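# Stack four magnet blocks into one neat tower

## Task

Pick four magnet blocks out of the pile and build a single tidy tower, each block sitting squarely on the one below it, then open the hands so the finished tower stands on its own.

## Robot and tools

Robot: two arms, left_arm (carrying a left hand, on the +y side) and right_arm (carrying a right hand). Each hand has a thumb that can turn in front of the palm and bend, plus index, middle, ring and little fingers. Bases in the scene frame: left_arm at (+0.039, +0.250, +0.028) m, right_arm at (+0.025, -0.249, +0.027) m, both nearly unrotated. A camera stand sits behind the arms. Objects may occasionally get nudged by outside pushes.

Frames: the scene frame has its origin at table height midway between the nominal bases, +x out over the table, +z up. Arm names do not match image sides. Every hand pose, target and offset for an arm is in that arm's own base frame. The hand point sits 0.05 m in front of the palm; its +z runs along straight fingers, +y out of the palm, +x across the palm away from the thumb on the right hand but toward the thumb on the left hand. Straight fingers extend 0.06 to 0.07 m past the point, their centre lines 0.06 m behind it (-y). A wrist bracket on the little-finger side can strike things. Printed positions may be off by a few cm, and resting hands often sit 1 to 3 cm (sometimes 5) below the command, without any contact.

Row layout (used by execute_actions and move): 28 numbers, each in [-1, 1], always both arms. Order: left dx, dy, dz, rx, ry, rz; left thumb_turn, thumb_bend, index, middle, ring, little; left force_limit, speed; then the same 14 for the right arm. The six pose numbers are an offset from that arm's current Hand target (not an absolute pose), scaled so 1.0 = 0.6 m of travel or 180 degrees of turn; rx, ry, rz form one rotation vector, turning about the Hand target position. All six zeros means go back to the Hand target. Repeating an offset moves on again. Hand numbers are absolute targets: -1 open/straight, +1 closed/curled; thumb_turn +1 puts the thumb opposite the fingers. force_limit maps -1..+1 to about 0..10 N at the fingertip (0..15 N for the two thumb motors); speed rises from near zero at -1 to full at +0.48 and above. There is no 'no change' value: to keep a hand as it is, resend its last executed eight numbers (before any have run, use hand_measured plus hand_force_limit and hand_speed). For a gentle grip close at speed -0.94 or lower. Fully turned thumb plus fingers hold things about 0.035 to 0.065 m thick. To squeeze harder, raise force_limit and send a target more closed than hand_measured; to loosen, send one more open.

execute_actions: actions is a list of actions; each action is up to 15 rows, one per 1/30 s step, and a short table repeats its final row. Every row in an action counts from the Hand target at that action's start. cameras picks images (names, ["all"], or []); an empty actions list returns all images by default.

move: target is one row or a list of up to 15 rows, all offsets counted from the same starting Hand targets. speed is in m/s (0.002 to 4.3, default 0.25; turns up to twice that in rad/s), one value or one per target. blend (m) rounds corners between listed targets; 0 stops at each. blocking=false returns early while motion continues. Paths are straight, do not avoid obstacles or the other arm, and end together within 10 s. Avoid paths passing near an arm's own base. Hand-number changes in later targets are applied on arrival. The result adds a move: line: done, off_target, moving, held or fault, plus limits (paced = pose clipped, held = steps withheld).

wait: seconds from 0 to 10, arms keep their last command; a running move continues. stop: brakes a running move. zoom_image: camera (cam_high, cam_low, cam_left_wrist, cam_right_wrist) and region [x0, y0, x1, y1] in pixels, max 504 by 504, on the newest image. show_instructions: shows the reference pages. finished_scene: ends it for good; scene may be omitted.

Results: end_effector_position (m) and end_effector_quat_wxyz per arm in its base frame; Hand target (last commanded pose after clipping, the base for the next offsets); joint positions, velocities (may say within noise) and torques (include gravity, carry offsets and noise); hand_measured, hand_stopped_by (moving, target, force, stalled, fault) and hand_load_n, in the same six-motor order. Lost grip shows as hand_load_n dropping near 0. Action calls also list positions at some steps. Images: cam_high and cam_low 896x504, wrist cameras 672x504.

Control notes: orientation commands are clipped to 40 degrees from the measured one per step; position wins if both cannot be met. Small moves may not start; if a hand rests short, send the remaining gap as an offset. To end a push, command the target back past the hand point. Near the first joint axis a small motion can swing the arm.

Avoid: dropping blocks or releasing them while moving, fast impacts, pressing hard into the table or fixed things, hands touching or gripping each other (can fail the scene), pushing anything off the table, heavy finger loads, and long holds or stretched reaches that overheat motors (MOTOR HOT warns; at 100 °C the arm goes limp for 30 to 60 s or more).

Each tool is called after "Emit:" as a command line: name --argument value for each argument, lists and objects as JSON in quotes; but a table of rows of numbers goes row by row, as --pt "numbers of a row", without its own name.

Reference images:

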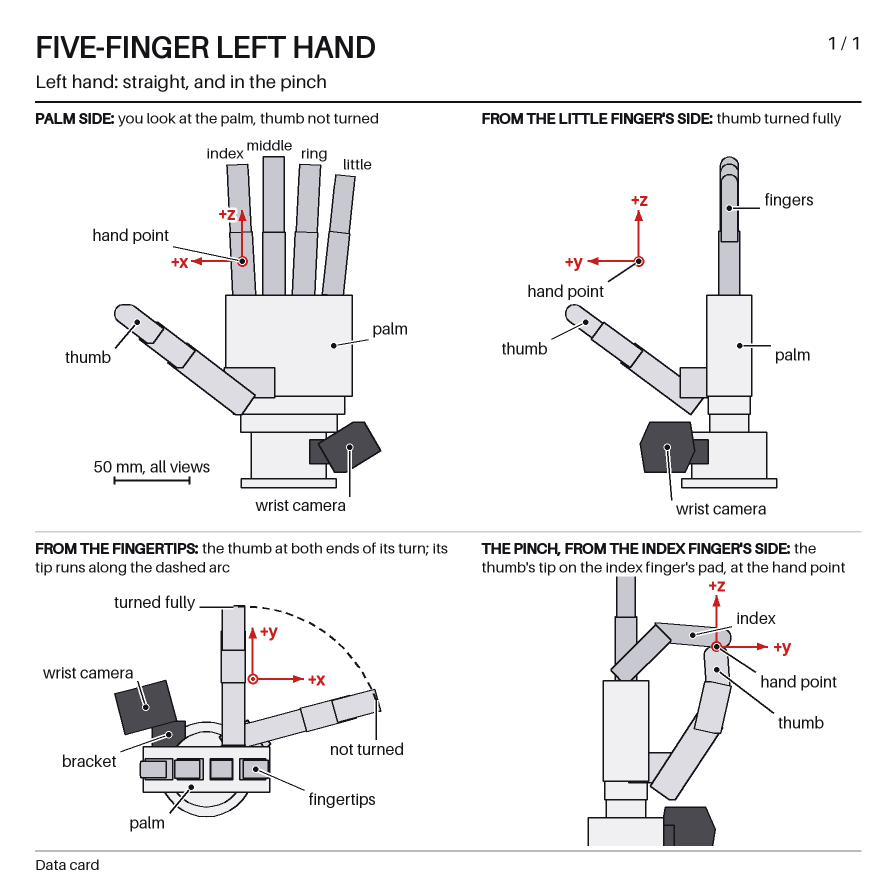

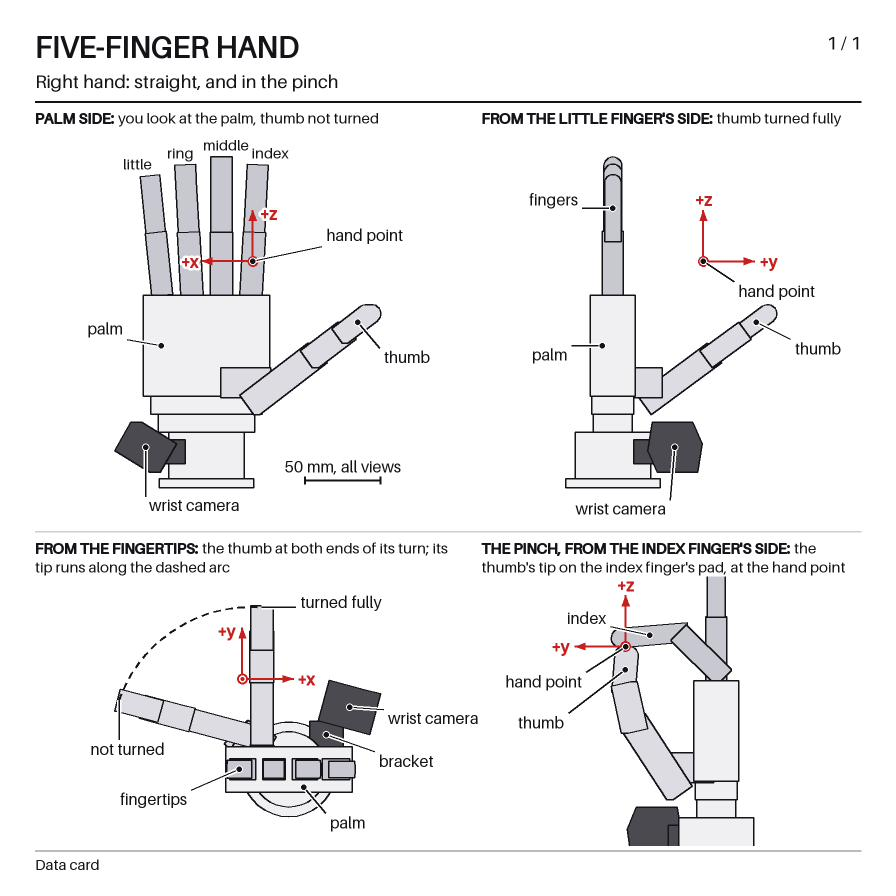

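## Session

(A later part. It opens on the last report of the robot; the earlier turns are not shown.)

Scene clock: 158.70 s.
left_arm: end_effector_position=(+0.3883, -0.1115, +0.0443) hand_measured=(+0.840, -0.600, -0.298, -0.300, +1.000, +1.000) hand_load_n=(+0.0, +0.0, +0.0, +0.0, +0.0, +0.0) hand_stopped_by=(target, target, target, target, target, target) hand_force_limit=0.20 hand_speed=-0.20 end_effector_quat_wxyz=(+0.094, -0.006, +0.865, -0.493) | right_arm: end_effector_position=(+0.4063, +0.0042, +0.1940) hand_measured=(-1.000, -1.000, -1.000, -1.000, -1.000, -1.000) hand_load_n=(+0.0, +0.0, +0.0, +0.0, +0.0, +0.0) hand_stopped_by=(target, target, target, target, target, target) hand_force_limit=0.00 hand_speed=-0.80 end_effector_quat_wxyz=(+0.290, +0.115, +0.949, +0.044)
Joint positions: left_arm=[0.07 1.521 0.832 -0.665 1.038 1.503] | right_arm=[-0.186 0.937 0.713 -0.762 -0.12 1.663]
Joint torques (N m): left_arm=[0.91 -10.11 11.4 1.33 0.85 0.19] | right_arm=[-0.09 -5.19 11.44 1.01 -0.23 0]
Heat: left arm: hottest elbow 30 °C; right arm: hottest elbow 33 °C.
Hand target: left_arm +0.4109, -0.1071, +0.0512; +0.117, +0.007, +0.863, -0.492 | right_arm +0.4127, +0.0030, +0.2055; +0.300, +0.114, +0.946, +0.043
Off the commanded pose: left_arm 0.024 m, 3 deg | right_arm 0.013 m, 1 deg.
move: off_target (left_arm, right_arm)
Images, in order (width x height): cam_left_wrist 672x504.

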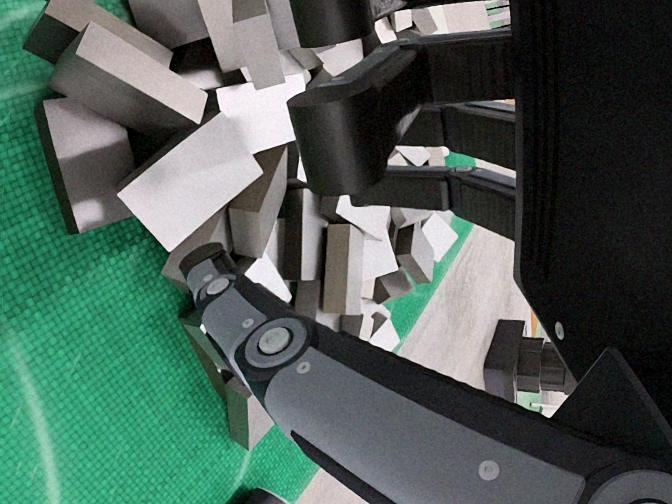

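Emit:
move --target '[-0.003,0.0,-0.045,0,0,0,0.84,-0.6,-0.3,-0.3,1,1,0.2,-0.2,0,0,0,0,0,0,-1,-1,-1,-1,-1,-1,0,-0.8]' --speed 0.08 --cameras '["cam_left_wrist","cam_low"]'

Emit:
zoom_image --camera "cam_left_wrist" --region '[100, 60, 400, 330]'

Emit:
zoom_image --camera "cam_low" --region '[390, 170, 720, 330]'

Scene clock: 161.03 s.
left_arm: end_effector_position=(+0.4017, -0.1107, +0.0286) hand_measured=(+0.840, -0.600, -0.298, -0.300, +1.000, +1.000) hand_load_n=(+0.0, +0.0, +0.0, +0.0, +0.0, +0.0) hand_stopped_by=(target, target, target, target, target, target) hand_force_limit=0.20 hand_speed=-0.20 end_effector_quat_wxyz=(+0.108, +0.003, +0.864, -0.492) | right_arm: end_effector_position=(+0.4063, +0.0042, +0.1940) hand_measured=(-1.000, -1.000, -1.000, -1.000, -1.000, -1.000) hand_load_n=(+0.0, +0.0, +0.0, +0.0, +0.0, +0.0) hand_stopped_by=(target, target, target, target, target, target) hand_force_limit=0.00 hand_speed=-0.80 end_effector_quat_wxyz=(+0.290, +0.115, +0.949, +0.044)
Joint positions: left_arm=[0.07 1.569 0.832 -0.586 1.039 1.505] | right_arm=[-0.186 0.937 0.713 -0.762 -0.12 1.663]
Joint torques (N m): left_arm=[0.91 -10.23 8.21 1.61 0.81 0.18] | right_arm=[-0.09 -5.19 11.43 1.06 -0.22 -0.02]
Heat: left arm: hottest elbow 30 °C; right arm: hottest elbow 33 °C.
Hand target: left_arm +0.4090, -0.1071, +0.0242; +0.117, +0.007, +0.863, -0.492 | right_arm +0.4127, +0.0030, +0.2055; +0.300, +0.114, +0.946, +0.043
Off the commanded pose: left_arm 0.009 m, 1 deg | right_arm 0.013 m, 1 deg.
move: off_target (right_arm)
Images, in order (width x height): cam_low 896x504, cam_left_wrist 672x504.

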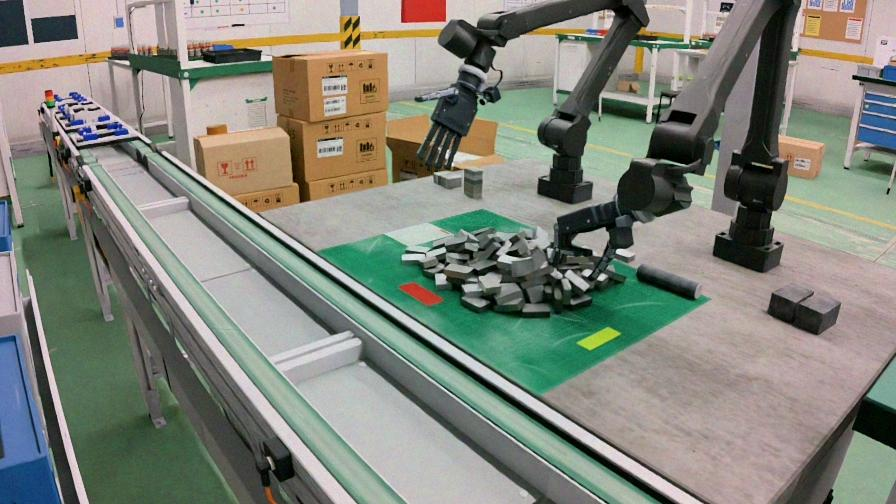

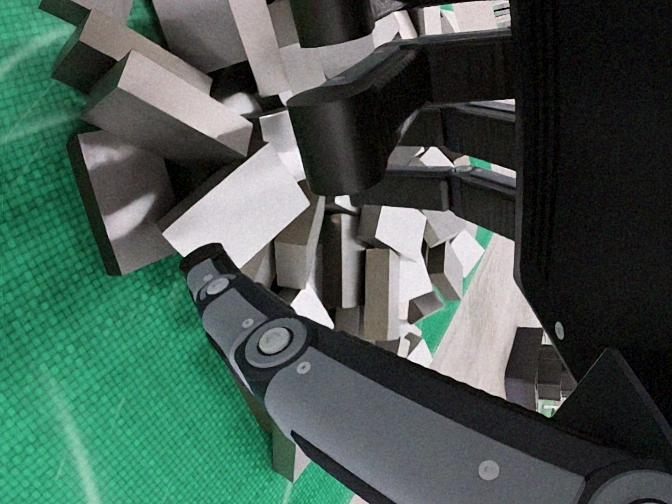

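Scaled by 1.680 from the camera's 672x504 image, which has a finer 960x720 frame.

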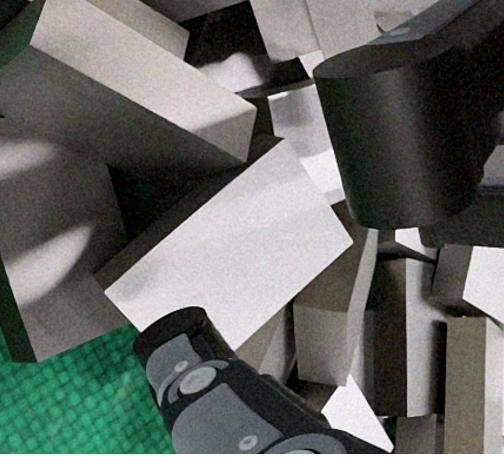

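Scaled by 1.527 from the camera's 896x504 image, which has a finer 1280x720 frame.

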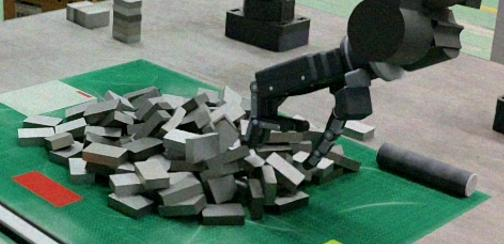

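Emit:
move --pt "0.015 0.015 0.05 0 0 0 0.84 -0.8 -0.3 -0.3 1 1 0.2 -0.2 0 0 0 0 0 0 -1 -1 -1 -1 -1 -1 0 -0.8" --pt "0.012 0.013 0.0 0 0 0 0.84 -0.8 -0.3 -0.3 1 1 0.2 -0.2 0 0 0 0 0 0 -1 -1 -1 -1 -1 -1 0 -0.8" --speed 0.08 --cameras '["cam_left_wrist"]'

Emit:
zoom_image --camera "cam_left_wrist" --region '[100, 60, 400, 330]'

Scene clock: 163.33 s.
left_arm: end_effector_position=(+0.4053, -0.1039, +0.0272) hand_measured=(+0.840, -0.800, -0.298, -0.300, +1.000, +1.000) hand_load_n=(+0.0, +0.0, +0.0, -0.5, +0.0, +0.0) hand_stopped_by=(target, target, target, target, target, target) hand_force_limit=0.20 hand_speed=-0.20 end_effector_quat_wxyz=(+0.105, +0.001, +0.863, -0.494) | right_arm: end_effector_position=(+0.4063, +0.0042, +0.1940) hand_measured=(-1.000, -1.000, -1.000, -1.000, -1.000, -1.000) hand_load_n=(+0.0, +0.0, +0.0, +0.0, +0.0, +0.0) hand_stopped_by=(target, target, target, target, target, target) hand_force_limit=0.00 hand_speed=-0.80 end_effector_quat_wxyz=(+0.290, +0.115, +0.949, +0.044)
Joint positions: left_arm=[0.087 1.59 0.855 -0.626 1.045 1.54] | right_arm=[-0.186 0.937 0.713 -0.762 -0.12 1.663]
Joint torques (N m): left_arm=[0.97 -10.46 8.76 1.58 0.72 0.16] | right_arm=[0.03 -5.25 11.43 1.02 -0.19 -0.01]
Heat: left arm: hottest elbow 30 °C; right arm: hottest elbow 33 °C.
Hand target: left_arm +0.4164, -0.0993, +0.0243; +0.117, +0.007, +0.863, -0.492 | right_arm +0.4127, +0.0030, +0.2055; +0.300, +0.114, +0.946, +0.043
Off the commanded pose: left_arm 0.012 m, 2 deg | right_arm 0.013 m, 1 deg.
move: off_target (left_arm, right_arm)
Images, in order (width x height): cam_left_wrist 672x504.

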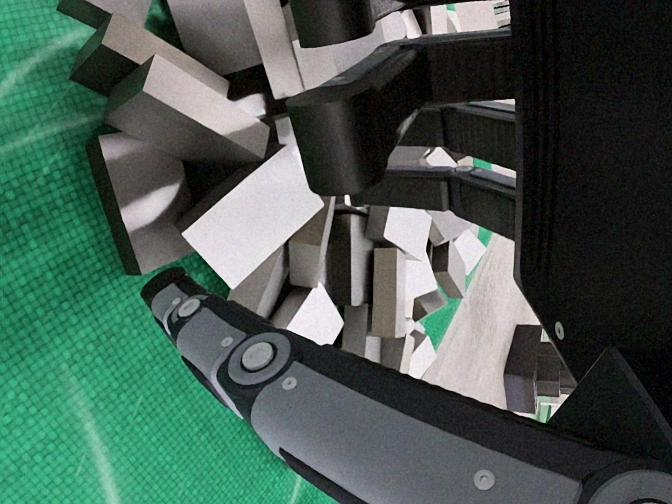

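Scaled by 1.680 from the camera's 672x504 image, which has a finer 960x720 frame.

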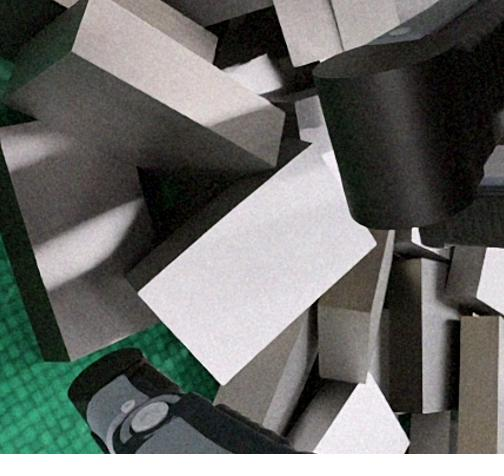

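Emit:
move --pt "0.0 0.02 0.1 0 0 0 0.84 -0.8 -0.3 -0.3 1 1 0.2 -0.2 0 0 0 0 0 0 -1 -1 -1 -1 -1 -1 0 -0.8" --pt "0.06 0.08 0.2 0 0 0 -1 -0.8 -0.3 -0.3 1 1 0.2 -0.2 0 0 0 0 0 0 -1 -1 -1 -1 -1 -1 0 -0.8" --speed 0.15 --cameras '["cam_left_wrist","cam_high"]'

Emit:
zoom_image --camera "cam_high" --region '[390, 180, 560, 330]'

Emit:
zoom_image --camera "cam_left_wrist" --region '[0, 0, 500, 500]'

Scene clock: 167.77 s.
left_arm: end_effector_position=(+0.4320, -0.0584, +0.1322) hand_measured=(-1.000, -0.800, -0.298, -0.300, +1.000, +1.000) hand_load_n=(-0.5, +0.0, +0.0, -0.5, +0.0, +0.0) hand_stopped_by=(target, target, target, target, target, target) hand_force_limit=0.20 hand_speed=-0.20 end_effector_quat_wxyz=(+0.101, -0.002, +0.864, -0.494) | right_arm: end_effector_position=(+0.4063, +0.0042, +0.1940) hand_measured=(-1.000, -1.000, -1.000, -1.000, -1.000, -1.000) hand_load_n=(+0.0, +0.0, +0.0, +0.0, +0.0, +0.0) hand_stopped_by=(target, target, target, target, target, target) hand_force_limit=0.00 hand_speed=-0.80 end_effector_quat_wxyz=(+0.290, +0.115, +0.949, +0.044)
Joint positions: left_arm=[0.187 1.538 1.127 -1.13 1.056 1.736] | right_arm=[-0.186 0.937 0.713 -0.762 -0.12 1.663]
Joint torques (N m): left_arm=[0.97 -11.11 14.08 0.01 0.88 0.17] | right_arm=[0.03 -5.3 11.37 1.06 -0.19 -0.01]
Heat: left arm: hottest elbow 30 °C; right arm: hottest elbow 33 °C.
Hand target: left_arm +0.4523, -0.0513, +0.1442; +0.117, +0.007, +0.863, -0.492 | right_arm +0.4127, +0.0030, +0.2055; +0.300, +0.114, +0.946, +0.043
Off the commanded pose: left_arm 0.025 m, 2 deg | right_arm 0.013 m, 1 deg.
move: off_target (left_arm, right_arm); target 2's new numbers were sent with left_arm's hand 0.025 m and 2 deg from that target
Images, in order (width x height): cam_high 896x504, cam_left_wrist 672x504.

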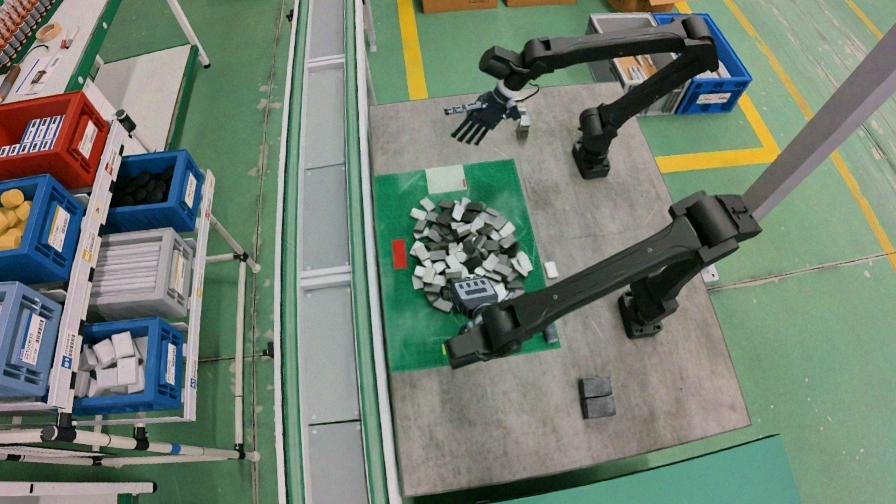

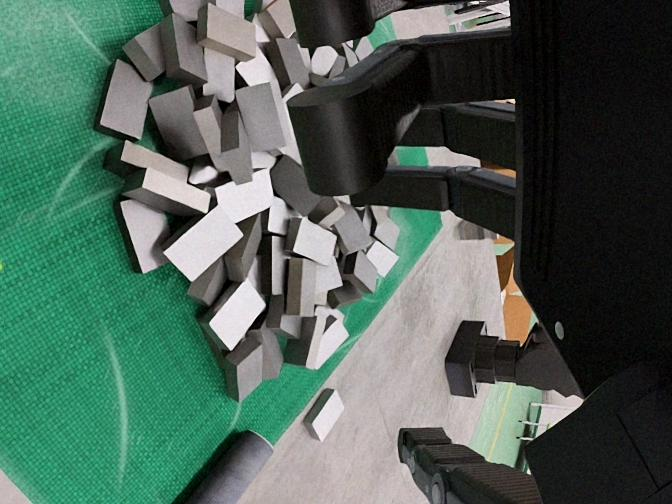

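Scaled by 2.965 from the camera's 896x504 image, which has a finer 1280x720 frame.

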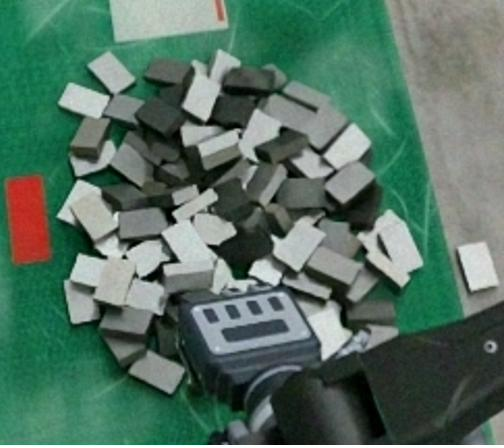

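Scaled by 1.008 from the camera's 672x504 image, which has a finer 960x720 frame.

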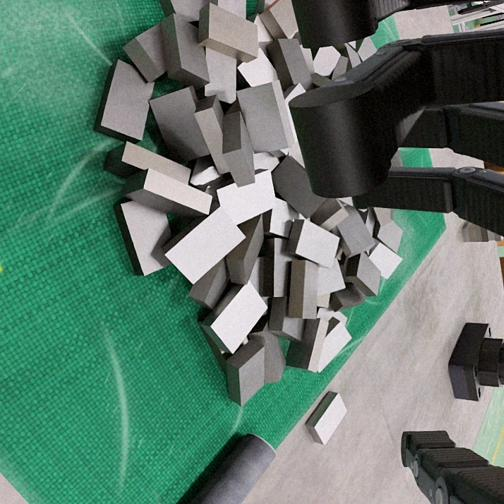

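Emit:
move --pt "0.07 -0.05 -0.09 0 0 0.244 0.84 -0.8 -0.3 -0.3 1 1 0.2 -0.2 0 0 0 0 0 0 -1 -1 -1 -1 -1 -1 0 -0.8" --speed 0.3 --cameras '["cam_left_wrist","cam_high"]'

Emit:
zoom_image --camera "cam_left_wrist" --region '[0, 0, 500, 400]'

Scene clock: 171.13 s.
left_arm: end_effector_position=(+0.4933, -0.0755, +0.0793) hand_measured=(+0.840, -0.800, -0.298, -0.300, +1.000, +1.000) hand_load_n=(+0.0, +0.0, +0.0, -0.5, +0.0, +0.0) hand_stopped_by=(target, target, target, target, target, target) hand_force_limit=0.20 hand_speed=-0.20 end_effector_quat_wxyz=(+0.282, -0.321, +0.809, -0.405) | right_arm: end_effector_position=(+0.4063, +0.0042, +0.1940) hand_measured=(-1.000, -1.000, -1.000, -1.000, -1.000, -1.000) hand_load_n=(+0.0, +0.0, +0.0, +0.0, +0.0, +0.0) hand_stopped_by=(target, target, target, target, target, target) hand_force_limit=0.00 hand_speed=-0.80 end_effector_quat_wxyz=(+0.290, +0.115, +0.949, +0.044)
Joint positions: left_arm=[0.03 1.418 0.753 0.033 0.518 0.578] | right_arm=[-0.186 0.937 0.713 -0.762 -0.12 1.663]
Joint torques (N m): left_arm=[-0.44 -12.69 8.42 2.69 0.03 -0.1] | right_arm=[-0.38 -5.36 11.44 1.11 -0.2 -0.02]
Heat: left arm: hottest elbow 31 °C; right arm: hottest elbow 34 °C.
Hand target: left_arm +0.4944, -0.0812, +0.0902; +0.293, -0.316, +0.803, -0.413 | right_arm +0.4127, +0.0030, +0.2055; +0.300, +0.114, +0.946, +0.043
Off the commanded pose: left_arm 0.012 m, 2 deg | right_arm 0.013 m, 1 deg.
move: off_target (left_arm, right_arm)
Images, in order (width x height): cam_high 896x504, cam_left_wrist 672x504.

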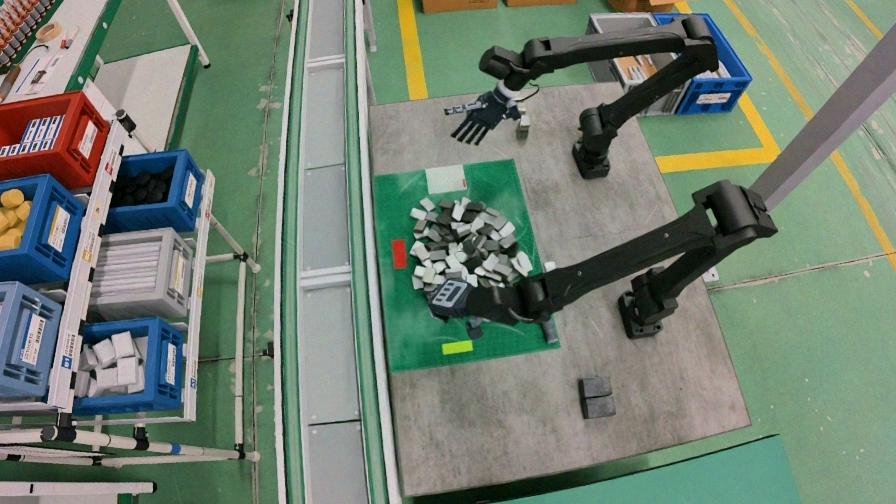

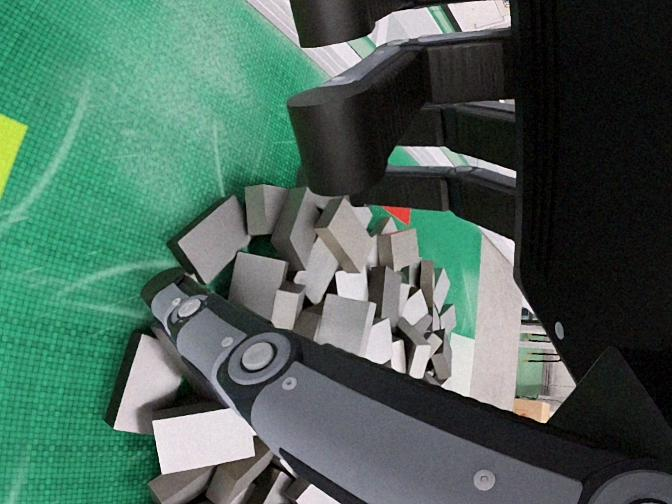

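Scaled by 1.008 from the camera's 672x504 image, which has a finer 960x720 frame.

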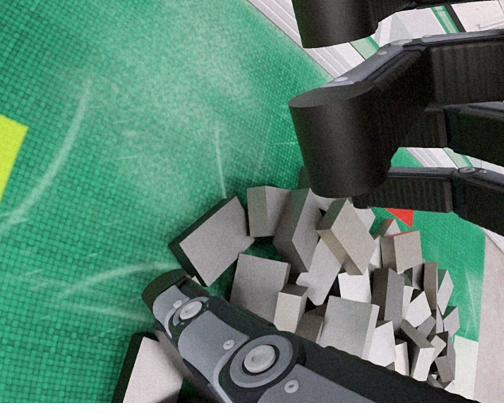

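Emit:
zoom_image --camera "cam_left_wrist" --region '[130, 160, 330, 330]'

Scaled by 2.520 from the camera's 672x504 image, which has a finer 960x720 frame.

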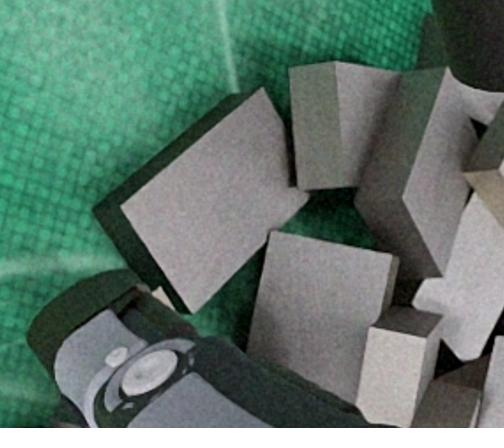

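Emit:
move --pt "0.0 0.0 -0.07 0 0 0 -1 -0.8 0.0 0.0 1 1 0.2 -0.2 0 0 0 0 0 0 -1 -1 -1 -1 -1 -1 0 -0.8" --speed 0.15 --cameras '["cam_left_wrist"]'

Emit:
zoom_image --camera "cam_left_wrist" --region '[100, 100, 400, 350]'

Scene clock: 174.50 s.
left_arm: end_effector_position=(+0.4940, -0.0756, +0.0539) hand_measured=(-1.000, -0.800, +0.000, +0.000, +1.000, +1.000) hand_load_n=(+0.0, +0.0, +0.0, +0.0, +0.5, +0.0) hand_stopped_by=(target, target, target, target, target, target) hand_force_limit=0.20 hand_speed=-0.20 end_effector_quat_wxyz=(+0.296, -0.315, +0.803, -0.410) | right_arm: end_effector_position=(+0.4063, +0.0042, +0.1940) hand_measured=(-1.000, -1.000, -1.000, -1.000, -1.000, -1.000) hand_load_n=(+0.0, +0.0, +0.0, +0.0, +0.0, +0.0) hand_stopped_by=(target, target, target, target, target, target) hand_force_limit=0.00 hand_speed=-0.80 end_effector_quat_wxyz=(+0.290, +0.115, +0.949, +0.044)
Joint positions: left_arm=[0.03 1.471 0.7 0.173 0.517 0.576] | right_arm=[-0.186 0.937 0.713 -0.762 -0.12 1.663]
Joint torques (N m): left_arm=[-0.56 -9.76 8.12 2.7 0.04 -0.11] | right_arm=[-0.15 -5.25 11.38 1.06 -0.21 -0.04]
Heat: left arm: hottest elbow 30 °C; right arm: hottest elbow 34 °C.
Hand target: left_arm +0.4943, -0.0814, +0.0483; +0.293, -0.316, +0.803, -0.413 | right_arm +0.4127, +0.0030, +0.2055; +0.300, +0.114, +0.946, +0.043
Off the commanded pose: left_arm 0.008 m, 1 deg | right_arm 0.013 m, 1 deg.
move: off_target (right_arm)
Images, in order (width x height): cam_left_wrist 672x504.

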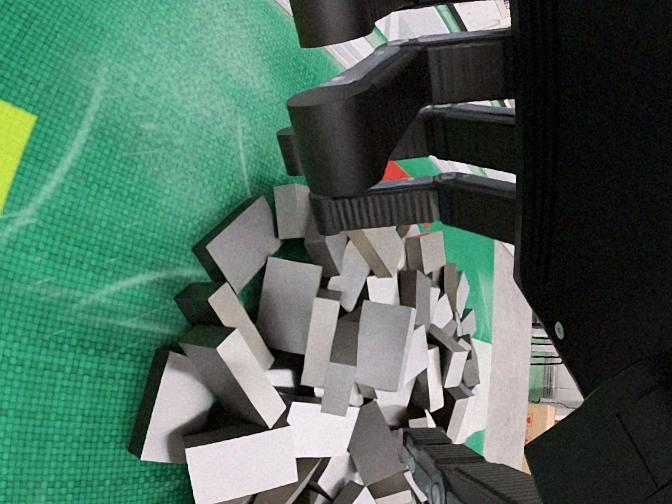

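Scaled by 1.680 from the camera's 672x504 image, which has a finer 960x720 frame.

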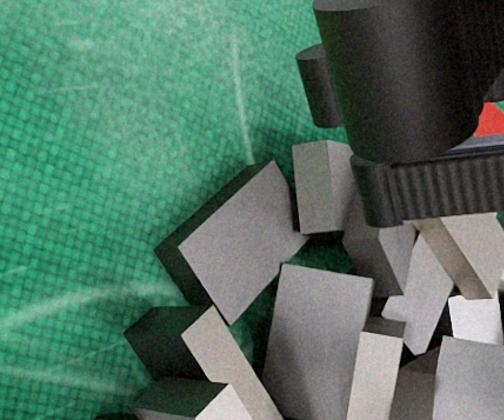

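Emit:
move --pt "-0.0105 -0.0293 -0.0872 0 0 0 -1 -0.8 0.0 0.0 1 1 0.2 -0.2 0 0 0 0 0 0 -1 -1 -1 -1 -1 -1 0 -0.8" --speed 0.08 --cameras '["cam_left_wrist"]'

Emit:
zoom_image --camera "cam_left_wrist" --region '[150, 80, 400, 300]'

Scene clock: 177.37 s.
left_arm: end_effector_position=(+0.4894, -0.0932, +0.0025) hand_measured=(-1.000, -0.800, +0.000, +0.000, +1.000, +1.000) hand_load_n=(-0.5, +0.5, +0.0, +0.0, +0.0, +0.0) hand_stopped_by=(target, target, target, target, target, target) hand_force_limit=0.20 hand_speed=-0.20 end_effector_quat_wxyz=(+0.297, -0.313, +0.804, -0.410) | right_arm: end_effector_position=(+0.4063, +0.0042, +0.1940) hand_measured=(-1.000, -1.000, -1.000, -1.000, -1.000, -1.000) hand_load_n=(+0.0, +0.0, +0.0, +0.0, +0.0, +0.0) hand_stopped_by=(target, target, target, target, target, target) hand_force_limit=0.00 hand_speed=-0.80 end_effector_quat_wxyz=(+0.290, +0.115, +0.949, +0.044)
Joint positions: left_arm=[-0.016 1.596 0.642 0.371 0.479 0.55] | right_arm=[-0.186 0.937 0.713 -0.762 -0.12 1.663]
Joint torques (N m): left_arm=[-0.5 -10.17 6.67 2.82 -0.02 -0.14] | right_arm=[-0.15 -5.25 11.38 1.02 -0.19 -0.02]
Heat: left arm: hottest elbow 30 °C; right arm: hottest elbow 34 °C.
Hand target: left_arm +0.4880, -0.0990, -0.0041; +0.292, -0.316, +0.803, -0.413 | right_arm +0.4127, +0.0030, +0.2055; +0.300, +0.114, +0.946, +0.043
Off the commanded pose: left_arm 0.009 m, 1 deg | right_arm 0.013 m, 1 deg.
move: off_target (right_arm)
Images, in order (width x height): cam_left_wrist 672x504.

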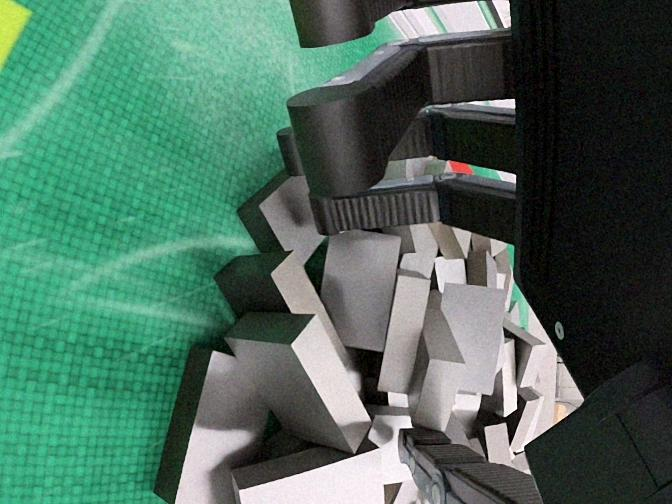

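Scaled by 2.016 from the camera's 672x504 image, which has a finer 960x720 frame.

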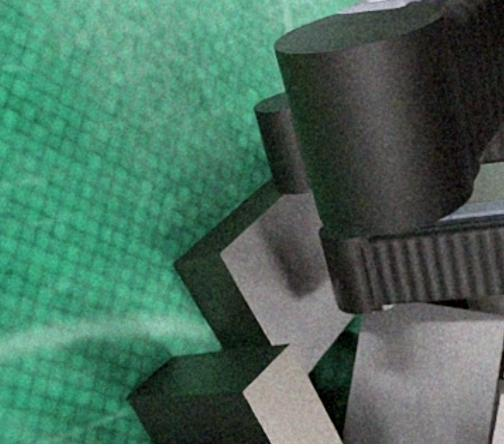

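Emit:
move --pt "-0.003 -0.004 -0.0167 0 0 0 -1 -0.8 0.0 0.0 1 1 0.2 -0.2 0 0 0 0 0 0 -1 -1 -1 -1 -1 -1 0 -0.8" --speed 0.05 --cameras '["cam_left_wrist"]'

Emit:
zoom_image --camera "cam_left_wrist" --region '[150, 80, 400, 300]'

Scene clock: 178.60 s.
left_arm: end_effector_position=(+0.4904, -0.0955, +0.0000) hand_measured=(-1.000, -0.800, +0.000, +0.000, +1.000, +1.000) hand_load_n=(+0.0, +2.0, +0.0, +0.0, +0.0, +0.0) hand_stopped_by=(target, target, target, target, target, target) hand_force_limit=0.20 hand_speed=-0.20 end_effector_quat_wxyz=(+0.301, -0.314, +0.799, -0.415) | right_arm: end_effector_position=(+0.4063, +0.0042, +0.1940) hand_measured=(-1.000, -1.000, -1.000, -1.000, -1.000, -1.000) hand_load_n=(+0.0, +0.0, +0.5, +0.0, +0.0, +0.0) hand_stopped_by=(target, target, target, target, target, target) hand_force_limit=0.00 hand_speed=-0.80 end_effector_quat_wxyz=(+0.290, +0.115, +0.949, +0.044)
Joint positions: left_arm=[-0.019 1.609 0.633 0.412 0.478 0.537] | right_arm=[-0.186 0.937 0.713 -0.762 -0.12 1.663]
Joint torques (N m): left_arm=[-0.67 -9.23 6.31 2.71 -0.22 -0.04] | right_arm=[-0.21 -5.36 11.37 1.09 -0.21 -0.02]
Heat: left arm: hottest elbow 30 °C; right arm: hottest elbow 34 °C.
Hand target: left_arm +0.4862, -0.1012, -0.0142; +0.293, -0.316, +0.803, -0.413 | right_arm +0.4127, +0.0030, +0.2055; +0.300, +0.114, +0.946, +0.043
Off the commanded pose: left_arm 0.016 m, 1 deg | right_arm 0.013 m, 1 deg.
move: off_target (left_arm, right_arm)
Images, in order (width x height): cam_left_wrist 672x504.

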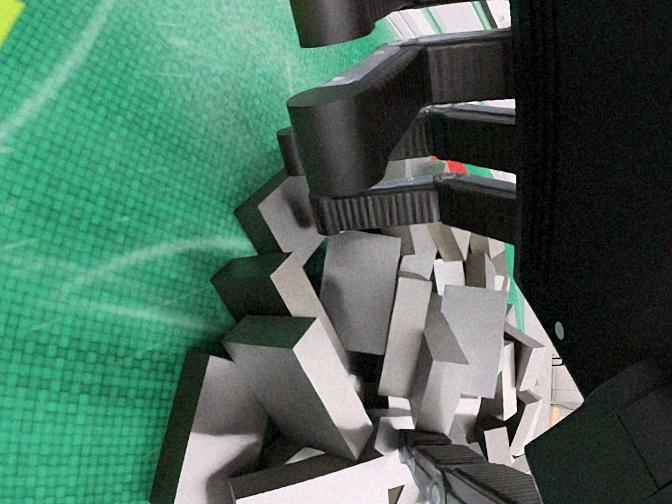

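Scaled by 2.016 from the camera's 672x504 image, which has a finer 960x720 frame.

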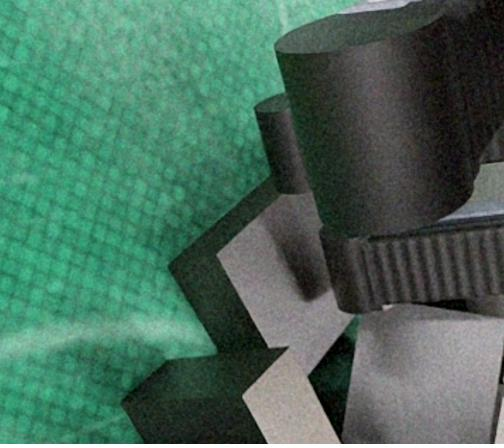

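Emit:
move --pt "0.0 0.0 0.06 0 0 0 0.84 0.4 0.0 0.0 1 1 0.2 0 0 0 0 0 0 0 -1 -1 -1 -1 -1 -1 0 -0.8" --pt "0.0 0.0 0.0 0 0 0 0.84 0.4 0.0 0.0 1 1 0.2 0 0 0 0 0 0 0 -1 -1 -1 -1 -1 -1 0 -0.8" --speed 0.06 --cameras '["cam_left_wrist"]'

Emit:
zoom_image --camera "cam_left_wrist" --region '[150, 80, 400, 300]'

Scene clock: 181.07 s.
left_arm: end_effector_position=(+0.4920, -0.0975, +0.0007) hand_measured=(-0.880, +0.400, +0.000, +0.000, +1.000, +1.000) hand_load_n=(-0.5, -3.0, +0.0, +0.0, +0.0, +0.0) hand_stopped_by=(force, target, target, target, target, target) hand_force_limit=0.20 hand_speed=0.00 end_effector_quat_wxyz=(+0.303, -0.319, +0.796, -0.416) | right_arm: end_effector_position=(+0.4063, +0.0042, +0.1940) hand_measured=(-1.000, -1.000, -1.000, -1.000, -1.000, -1.000) hand_load_n=(+0.0, +0.0, +0.0, +0.0, +0.0, +0.0) hand_stopped_by=(target, target, target, target, target, target) hand_force_limit=0.00 hand_speed=-0.80 end_effector_quat_wxyz=(+0.290, +0.115, +0.949, +0.044)
Joint positions: left_arm=[-0.026 1.611 0.633 0.422 0.465 0.52] | right_arm=[-0.186 0.937 0.713 -0.762 -0.12 1.663]
Joint torques (N m): left_arm=[-0.21 -9.35 6.32 2.37 0.36 0.14] | right_arm=[0.09 -5.19 11.43 1.09 -0.22 0]
Heat: left arm: hottest elbow 30 °C; right arm: hottest elbow 34 °C.
Hand target: left_arm +0.4862, -0.1013, -0.0141; +0.293, -0.316, +0.803, -0.413 | right_arm +0.4127, +0.0030, +0.2055; +0.300, +0.114, +0.946, +0.043
Off the commanded pose: left_arm 0.016 m, 1 deg | right_arm 0.013 m, 1 deg.
move: off_target (left_arm, right_arm)
Images, in order (width x height): cam_left_wrist 672x504.

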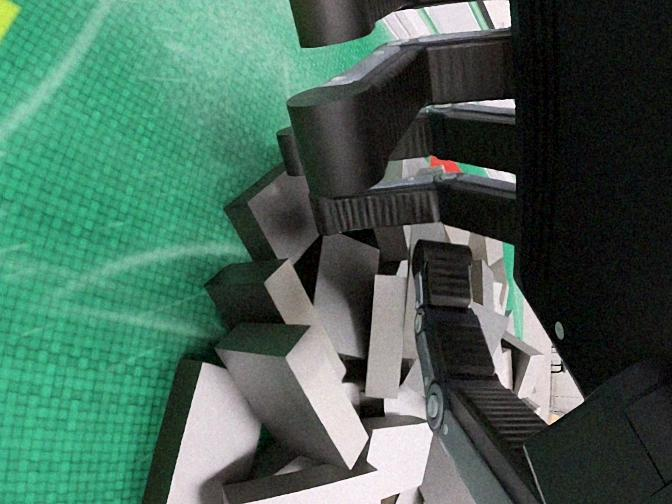

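Scaled by 2.016 from the camera's 672x504 image, which has a finer 960x720 frame.

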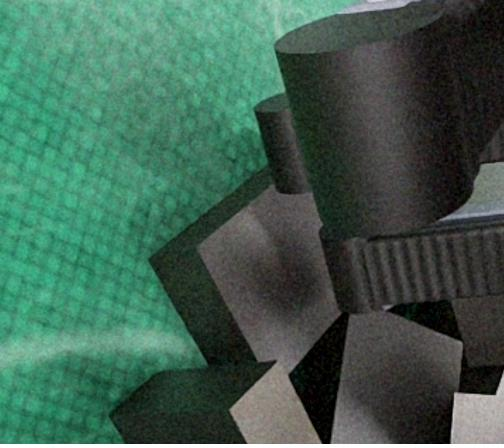

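Emit:
move --pt "0.02 -0.02 0.12 0 0 0 -0.87 0.3 0.0 0.0 1 1 0.2 0 0 0 0 0 0 0 -1 -1 -1 -1 -1 -1 0 -0.8" --pt "0.02 -0.02 0.13 0 0 0 0.84 0.3 0.0 0.0 1 1 0.2 0 0 0 0 0 0 0 -1 -1 -1 -1 -1 -1 0 -0.8" --speed 0.12 --cameras '["cam_left_wrist"]'

Scene clock: 184.17 s.
left_arm: end_effector_position=(+0.4737, -0.1067, +0.0325) hand_measured=(+0.840, +0.302, +0.000, +0.000, +1.000, +1.000) hand_load_n=(+0.0, +0.0, +0.0, +0.0, +0.0, +0.0) hand_stopped_by=(target, target, target, target, target, target) hand_force_limit=0.20 hand_speed=0.00 end_effector_quat_wxyz=(+0.271, -0.329, +0.812, -0.399) | right_arm: end_effector_position=(+0.4063, +0.0042, +0.1940) hand_measured=(-1.000, -1.000, -1.000, -1.000, -1.000, -1.000) hand_load_n=(+0.0, -0.5, +0.0, +0.0, +0.0, +0.0) hand_stopped_by=(target, target, target, target, target, target) hand_force_limit=0.00 hand_speed=-0.80 end_effector_quat_wxyz=(+0.290, +0.115, +0.949, +0.044)
Joint positions: left_arm=[-0.052 1.48 0.664 0.181 0.448 0.52] | right_arm=[-0.186 0.937 0.713 -0.762 -0.12 1.663]
Joint torques (N m): left_arm=[-0.44 -12.63 13.03 1.35 0.06 -0.05] | right_arm=[0.03 -5.36 11.4 0.99 -0.19 -0.01]
Heat: left arm: hottest elbow 30 °C; right arm: hottest elbow 34 °C.
Hand target: left_arm +0.4983, -0.1132, +0.0639; +0.293, -0.316, +0.803, -0.413 | right_arm +0.4127, +0.0030, +0.2055; +0.300, +0.114, +0.946, +0.043
Off the commanded pose: left_arm 0.040 m, 3 deg | right_arm 0.013 m, 1 deg.
move: off_target (left_arm, right_arm); target 2's new numbers were sent with left_arm's hand 0.040 m and 3 deg from that target
Images, in order (width x height): cam_left_wrist 672x504.

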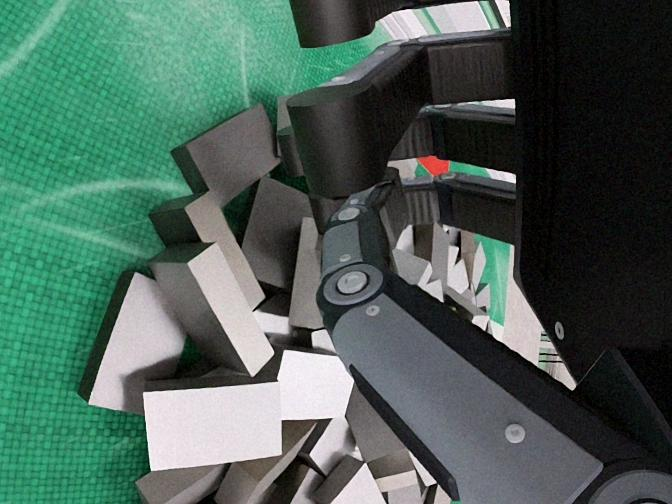

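Emit:
move --pt "-0.0205 0.0137 -0.06 0 0 0 0.84 0.3 0.0 0.0 1 1 0.2 0 0 0 0 0 0 0 -1 -1 -1 -1 -1 -1 0 -0.8" --pt "-0.0205 0.0137 -0.13 0 0 0 0.84 0.3 0.0 0.0 1 1 0.2 0 0 0 0 0 0 0 -1 -1 -1 -1 -1 -1 0 -0.8" --speed 0.08 --blend '[0.01,0]' --cameras '["cam_left_wrist"]'

Emit:
zoom_image --camera "cam_left_wrist" --region '[150, 80, 400, 300]'

Scene clock: 186.17 s.
left_arm: end_effector_position=(+0.4918, -0.1074, -0.0007) hand_measured=(+0.840, +0.302, +0.000, +0.000, +1.000, +1.000) hand_load_n=(+0.0, +0.0, +0.0, +0.0, +0.0, +0.0) hand_stopped_by=(target, target, target, target, target, target) hand_force_limit=0.20 hand_speed=0.00 end_effector_quat_wxyz=(+0.299, -0.313, +0.800, -0.416) | right_arm: end_effector_position=(+0.4063, +0.0042, +0.1940) hand_measured=(-1.000, -1.000, -1.000, -1.000, -1.000, -1.000) hand_load_n=(-0.5, +0.0, -0.5, +0.0, +0.0, +0.0) hand_stopped_by=(target, target, target, target, target, target) hand_force_limit=0.00 hand_speed=-0.80 end_effector_quat_wxyz=(+0.290, +0.115, +0.949, +0.044)
Joint positions: left_arm=[-0.049 1.616 0.638 0.42 0.457 0.52] | right_arm=[-0.186 0.937 0.713 -0.762 -0.12 1.663]
Joint torques (N m): left_arm=[0.62 -9.93 5.79 2.58 0.3 0.08] | right_arm=[-0.26 -5.42 11.43 1.13 -0.2 -0.01]
Heat: left arm: hottest elbow 30 °C; right arm: hottest elbow 34 °C.
Hand target: left_arm +0.4860, -0.1052, -0.0141; +0.293, -0.316, +0.803, -0.413 | right_arm +0.4127, +0.0030, +0.2055; +0.300, +0.114, +0.946, +0.043
Off the commanded pose: left_arm 0.015 m, 1 deg | right_arm 0.013 m, 1 deg.
move: off_target (left_arm, right_arm)
Images, in order (width x height): cam_left_wrist 672x504.

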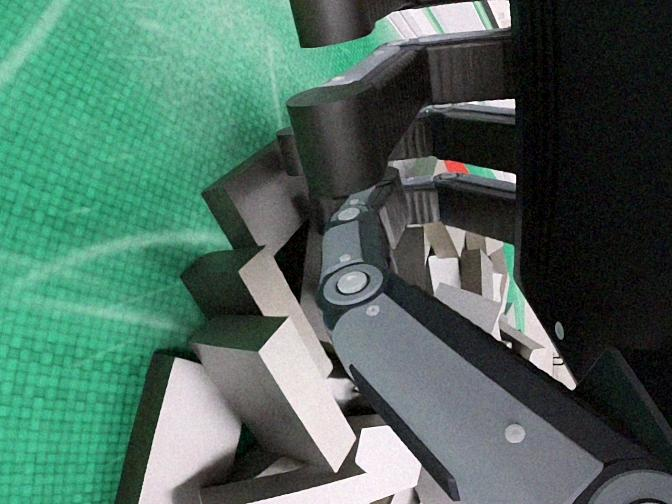

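Scaled by 2.016 from the camera's 672x504 image, which has a finer 960x720 frame.

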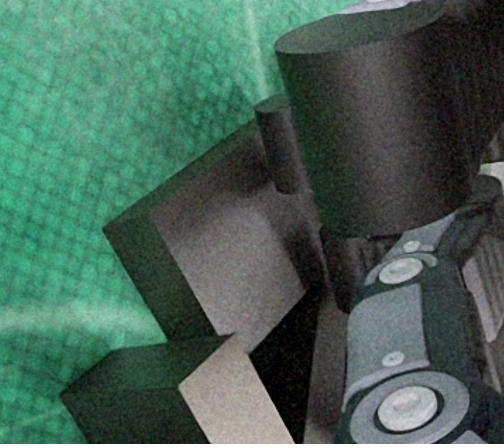

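Emit:
move --pt "0.01 0.03 0.07 0 0 0 0.84 0.3 0.0 0.0 1 1 0.2 0 0 0 0 0 0 0 -1 -1 -1 -1 -1 -1 0 -0.8" --pt "-0.005 0.016 -0.003 0 0 0 0.84 0.3 0.0 0.0 1 1 0.2 0 0 0 0 0 0 0 -1 -1 -1 -1 -1 -1 0 -0.8" --speed 0.08 --cameras '["cam_left_wrist"]'

Emit:
zoom_image --camera "cam_left_wrist" --region '[150, 80, 400, 300]'

Scene clock: 188.73 s.
left_arm: end_effector_position=(+0.4885, -0.0912, -0.0024) hand_measured=(+0.840, +0.302, +0.000, +0.000, +1.000, +1.000) hand_load_n=(+0.0, +0.0, -1.0, +0.0, +0.0, +0.0) hand_stopped_by=(target, target, target, target, target, target) hand_force_limit=0.20 hand_speed=0.00 end_effector_quat_wxyz=(+0.300, -0.317, +0.798, -0.416) | right_arm: end_effector_position=(+0.4063, +0.0042, +0.1940) hand_measured=(-1.000, -1.000, -1.000, -1.000, -1.000, -1.000) hand_load_n=(+0.0, +0.0, +0.0, +0.0, +0.0, +0.0) hand_stopped_by=(target, target, target, target, target, target) hand_force_limit=0.00 hand_speed=-0.80 end_effector_quat_wxyz=(+0.290, +0.115, +0.949, +0.044)
Joint positions: left_arm=[-0.007 1.612 0.627 0.418 0.487 0.537] | right_arm=[-0.186 0.937 0.713 -0.762 -0.12 1.663]
Joint torques (N m): left_arm=[-0.44 -9.58 5.91 2.65 -0.07 0.07] | right_arm=[-0.03 -5.36 11.44 1.05 -0.21 -0.01]
Heat: left arm: hottest elbow 30 °C; right arm: hottest elbow 34 °C.
Hand target: left_arm +0.4830, -0.0955, -0.0158; +0.293, -0.316, +0.803, -0.413 | right_arm +0.4127, +0.0030, +0.2055; +0.300, +0.114, +0.946, +0.043
Off the commanded pose: left_arm 0.015 m, 1 deg | right_arm 0.013 m, 1 deg.
move: off_target (left_arm, right_arm)
Images, in order (width x height): cam_left_wrist 672x504.

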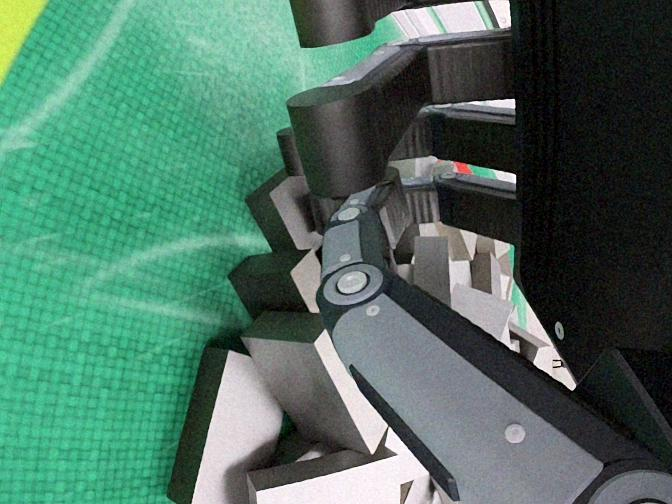

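Scaled by 2.016 from the camera's 672x504 image, which has a finer 960x720 frame.

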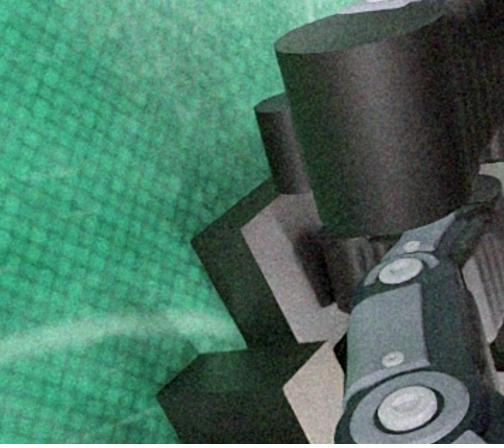

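Emit:
move --pt "0.02 0.055 0.0 0 0 0 0.84 0.3 0.0 0.0 1 1 0.2 0 0 0 0 0 0 0 -1 -1 -1 -1 -1 -1 0 -0.8" --pt "0.03 0.055 0.08 0 0 0 0.84 0.3 0.0 0.0 1 1 0.2 0 0 0 0 0 0 0 -1 -1 -1 -1 -1 -1 0 -0.8" --speed 0.08 --cameras '["cam_left_wrist"]'

Scene clock: 191.17 s.
left_arm: end_effector_position=(+0.4757, -0.0701, +0.0066) hand_measured=(+0.840, +0.302, +0.000, +0.000, +1.000, +1.000) hand_load_n=(+0.0, +0.5, +0.0, -0.5, +0.0, +0.0) hand_stopped_by=(target, target, target, target, target, target) hand_force_limit=0.20 hand_speed=0.00 end_effector_quat_wxyz=(+0.264, -0.329, +0.809, -0.409) | right_arm: end_effector_position=(+0.4063, +0.0042, +0.1940) hand_measured=(-1.000, -1.000, -1.000, -1.000, -1.000, -1.000) hand_load_n=(-0.5, +0.0, +0.0, +0.0, +0.0, +0.0) hand_stopped_by=(target, target, target, target, target, target) hand_force_limit=0.00 hand_speed=-0.80 end_effector_quat_wxyz=(+0.290, +0.115, +0.949, +0.044)
Joint positions: left_arm=[0.056 1.559 0.655 0.239 0.554 0.579] | right_arm=[-0.186 0.937 0.713 -0.762 -0.12 1.663]
Joint torques (N m): left_arm=[1.08 -12.98 11.73 1.28 0.12 0.19] | right_arm=[-0.09 -5.07 11.32 1.09 -0.2 -0.02]
Heat: left arm: hottest elbow 30 °C; right arm: hottest elbow 34 °C.
Hand target: left_arm +0.5009, -0.0625, +0.0320; +0.292, -0.316, +0.803, -0.413 | right_arm +0.4127, +0.0030, +0.2055; +0.300, +0.114, +0.946, +0.043
Off the commanded pose: left_arm 0.037 m, 4 deg | right_arm 0.013 m, 1 deg.
move: off_target (left_arm, right_arm)
Images, in order (width x height): cam_left_wrist 672x504.

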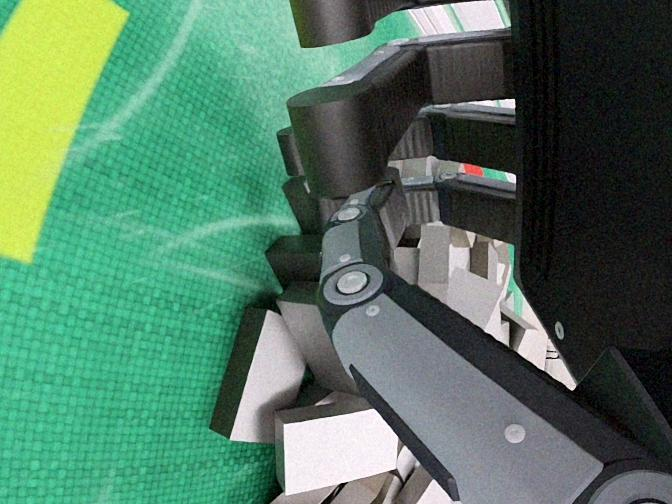

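Emit:
move --pt "0.03 -0.02 0.08 0 0 0 0.84 0.3 0.0 0.0 1 1 0.2 0 0 0 0 0 0 0 -1 -1 -1 -1 -1 -1 0 -0.8" --speed 0.12 --cameras '["cam_left_wrist"]'

Emit:
zoom_image --camera "cam_left_wrist" --region '[100, 80, 350, 300]'

Scene clock: 192.40 s.
left_arm: end_effector_position=(+0.4975, -0.0699, +0.0538) hand_measured=(+0.840, +0.302, +0.000, +0.000, +1.000, +1.000) hand_load_n=(+0.5, +0.0, +0.0, +0.0, +0.0, +0.0) hand_stopped_by=(target, target, target, target, target, target) hand_force_limit=0.20 hand_speed=0.00 end_effector_quat_wxyz=(+0.274, -0.328, +0.809, -0.404) | right_arm: end_effector_position=(+0.4063, +0.0042, +0.1940) hand_measured=(-1.000, -1.000, -1.000, -1.000, -1.000, -1.000) hand_load_n=(+0.0, +0.0, +0.0, +0.0, +0.0, +0.0) hand_stopped_by=(target, target, target, target, target, target) hand_force_limit=0.00 hand_speed=-0.80 end_effector_quat_wxyz=(+0.290, +0.115, +0.949, +0.044)
Joint positions: left_arm=[0.046 1.486 0.746 0.09 0.53 0.579] | right_arm=[-0.186 0.937 0.713 -0.762 -0.12 1.663]
Joint torques (N m): left_arm=[-0.44 -12.45 13.23 1.25 0.04 -0.03] | right_arm=[-0.26 -5.19 11.38 1.02 -0.2 -0.02]
Heat: left arm: hottest elbow 30 °C; right arm: hottest elbow 34 °C.
Hand target: left_arm +0.5189, -0.0745, +0.0801; +0.292, -0.316, +0.803, -0.413 | right_arm +0.4127, +0.0030, +0.2055; +0.300, +0.114, +0.946, +0.043
Off the commanded pose: left_arm 0.034 m, 3 deg | right_arm 0.013 m, 1 deg.
move: off_target (left_arm, right_arm)
Images, in order (width x height): cam_left_wrist 672x504.

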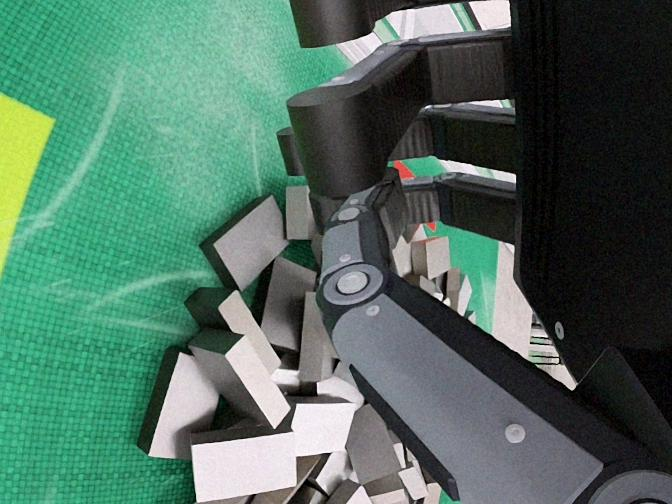

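Scaled by 2.016 from the camera's 672x504 image, which has a finer 960x720 frame.

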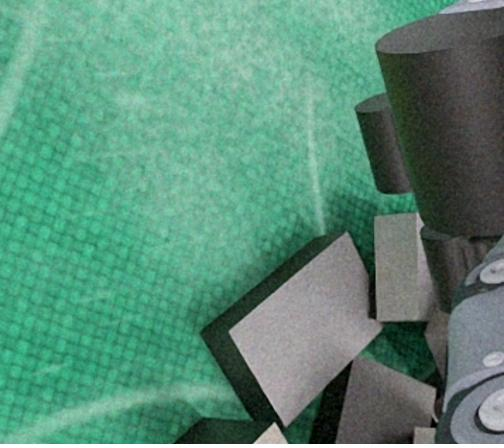

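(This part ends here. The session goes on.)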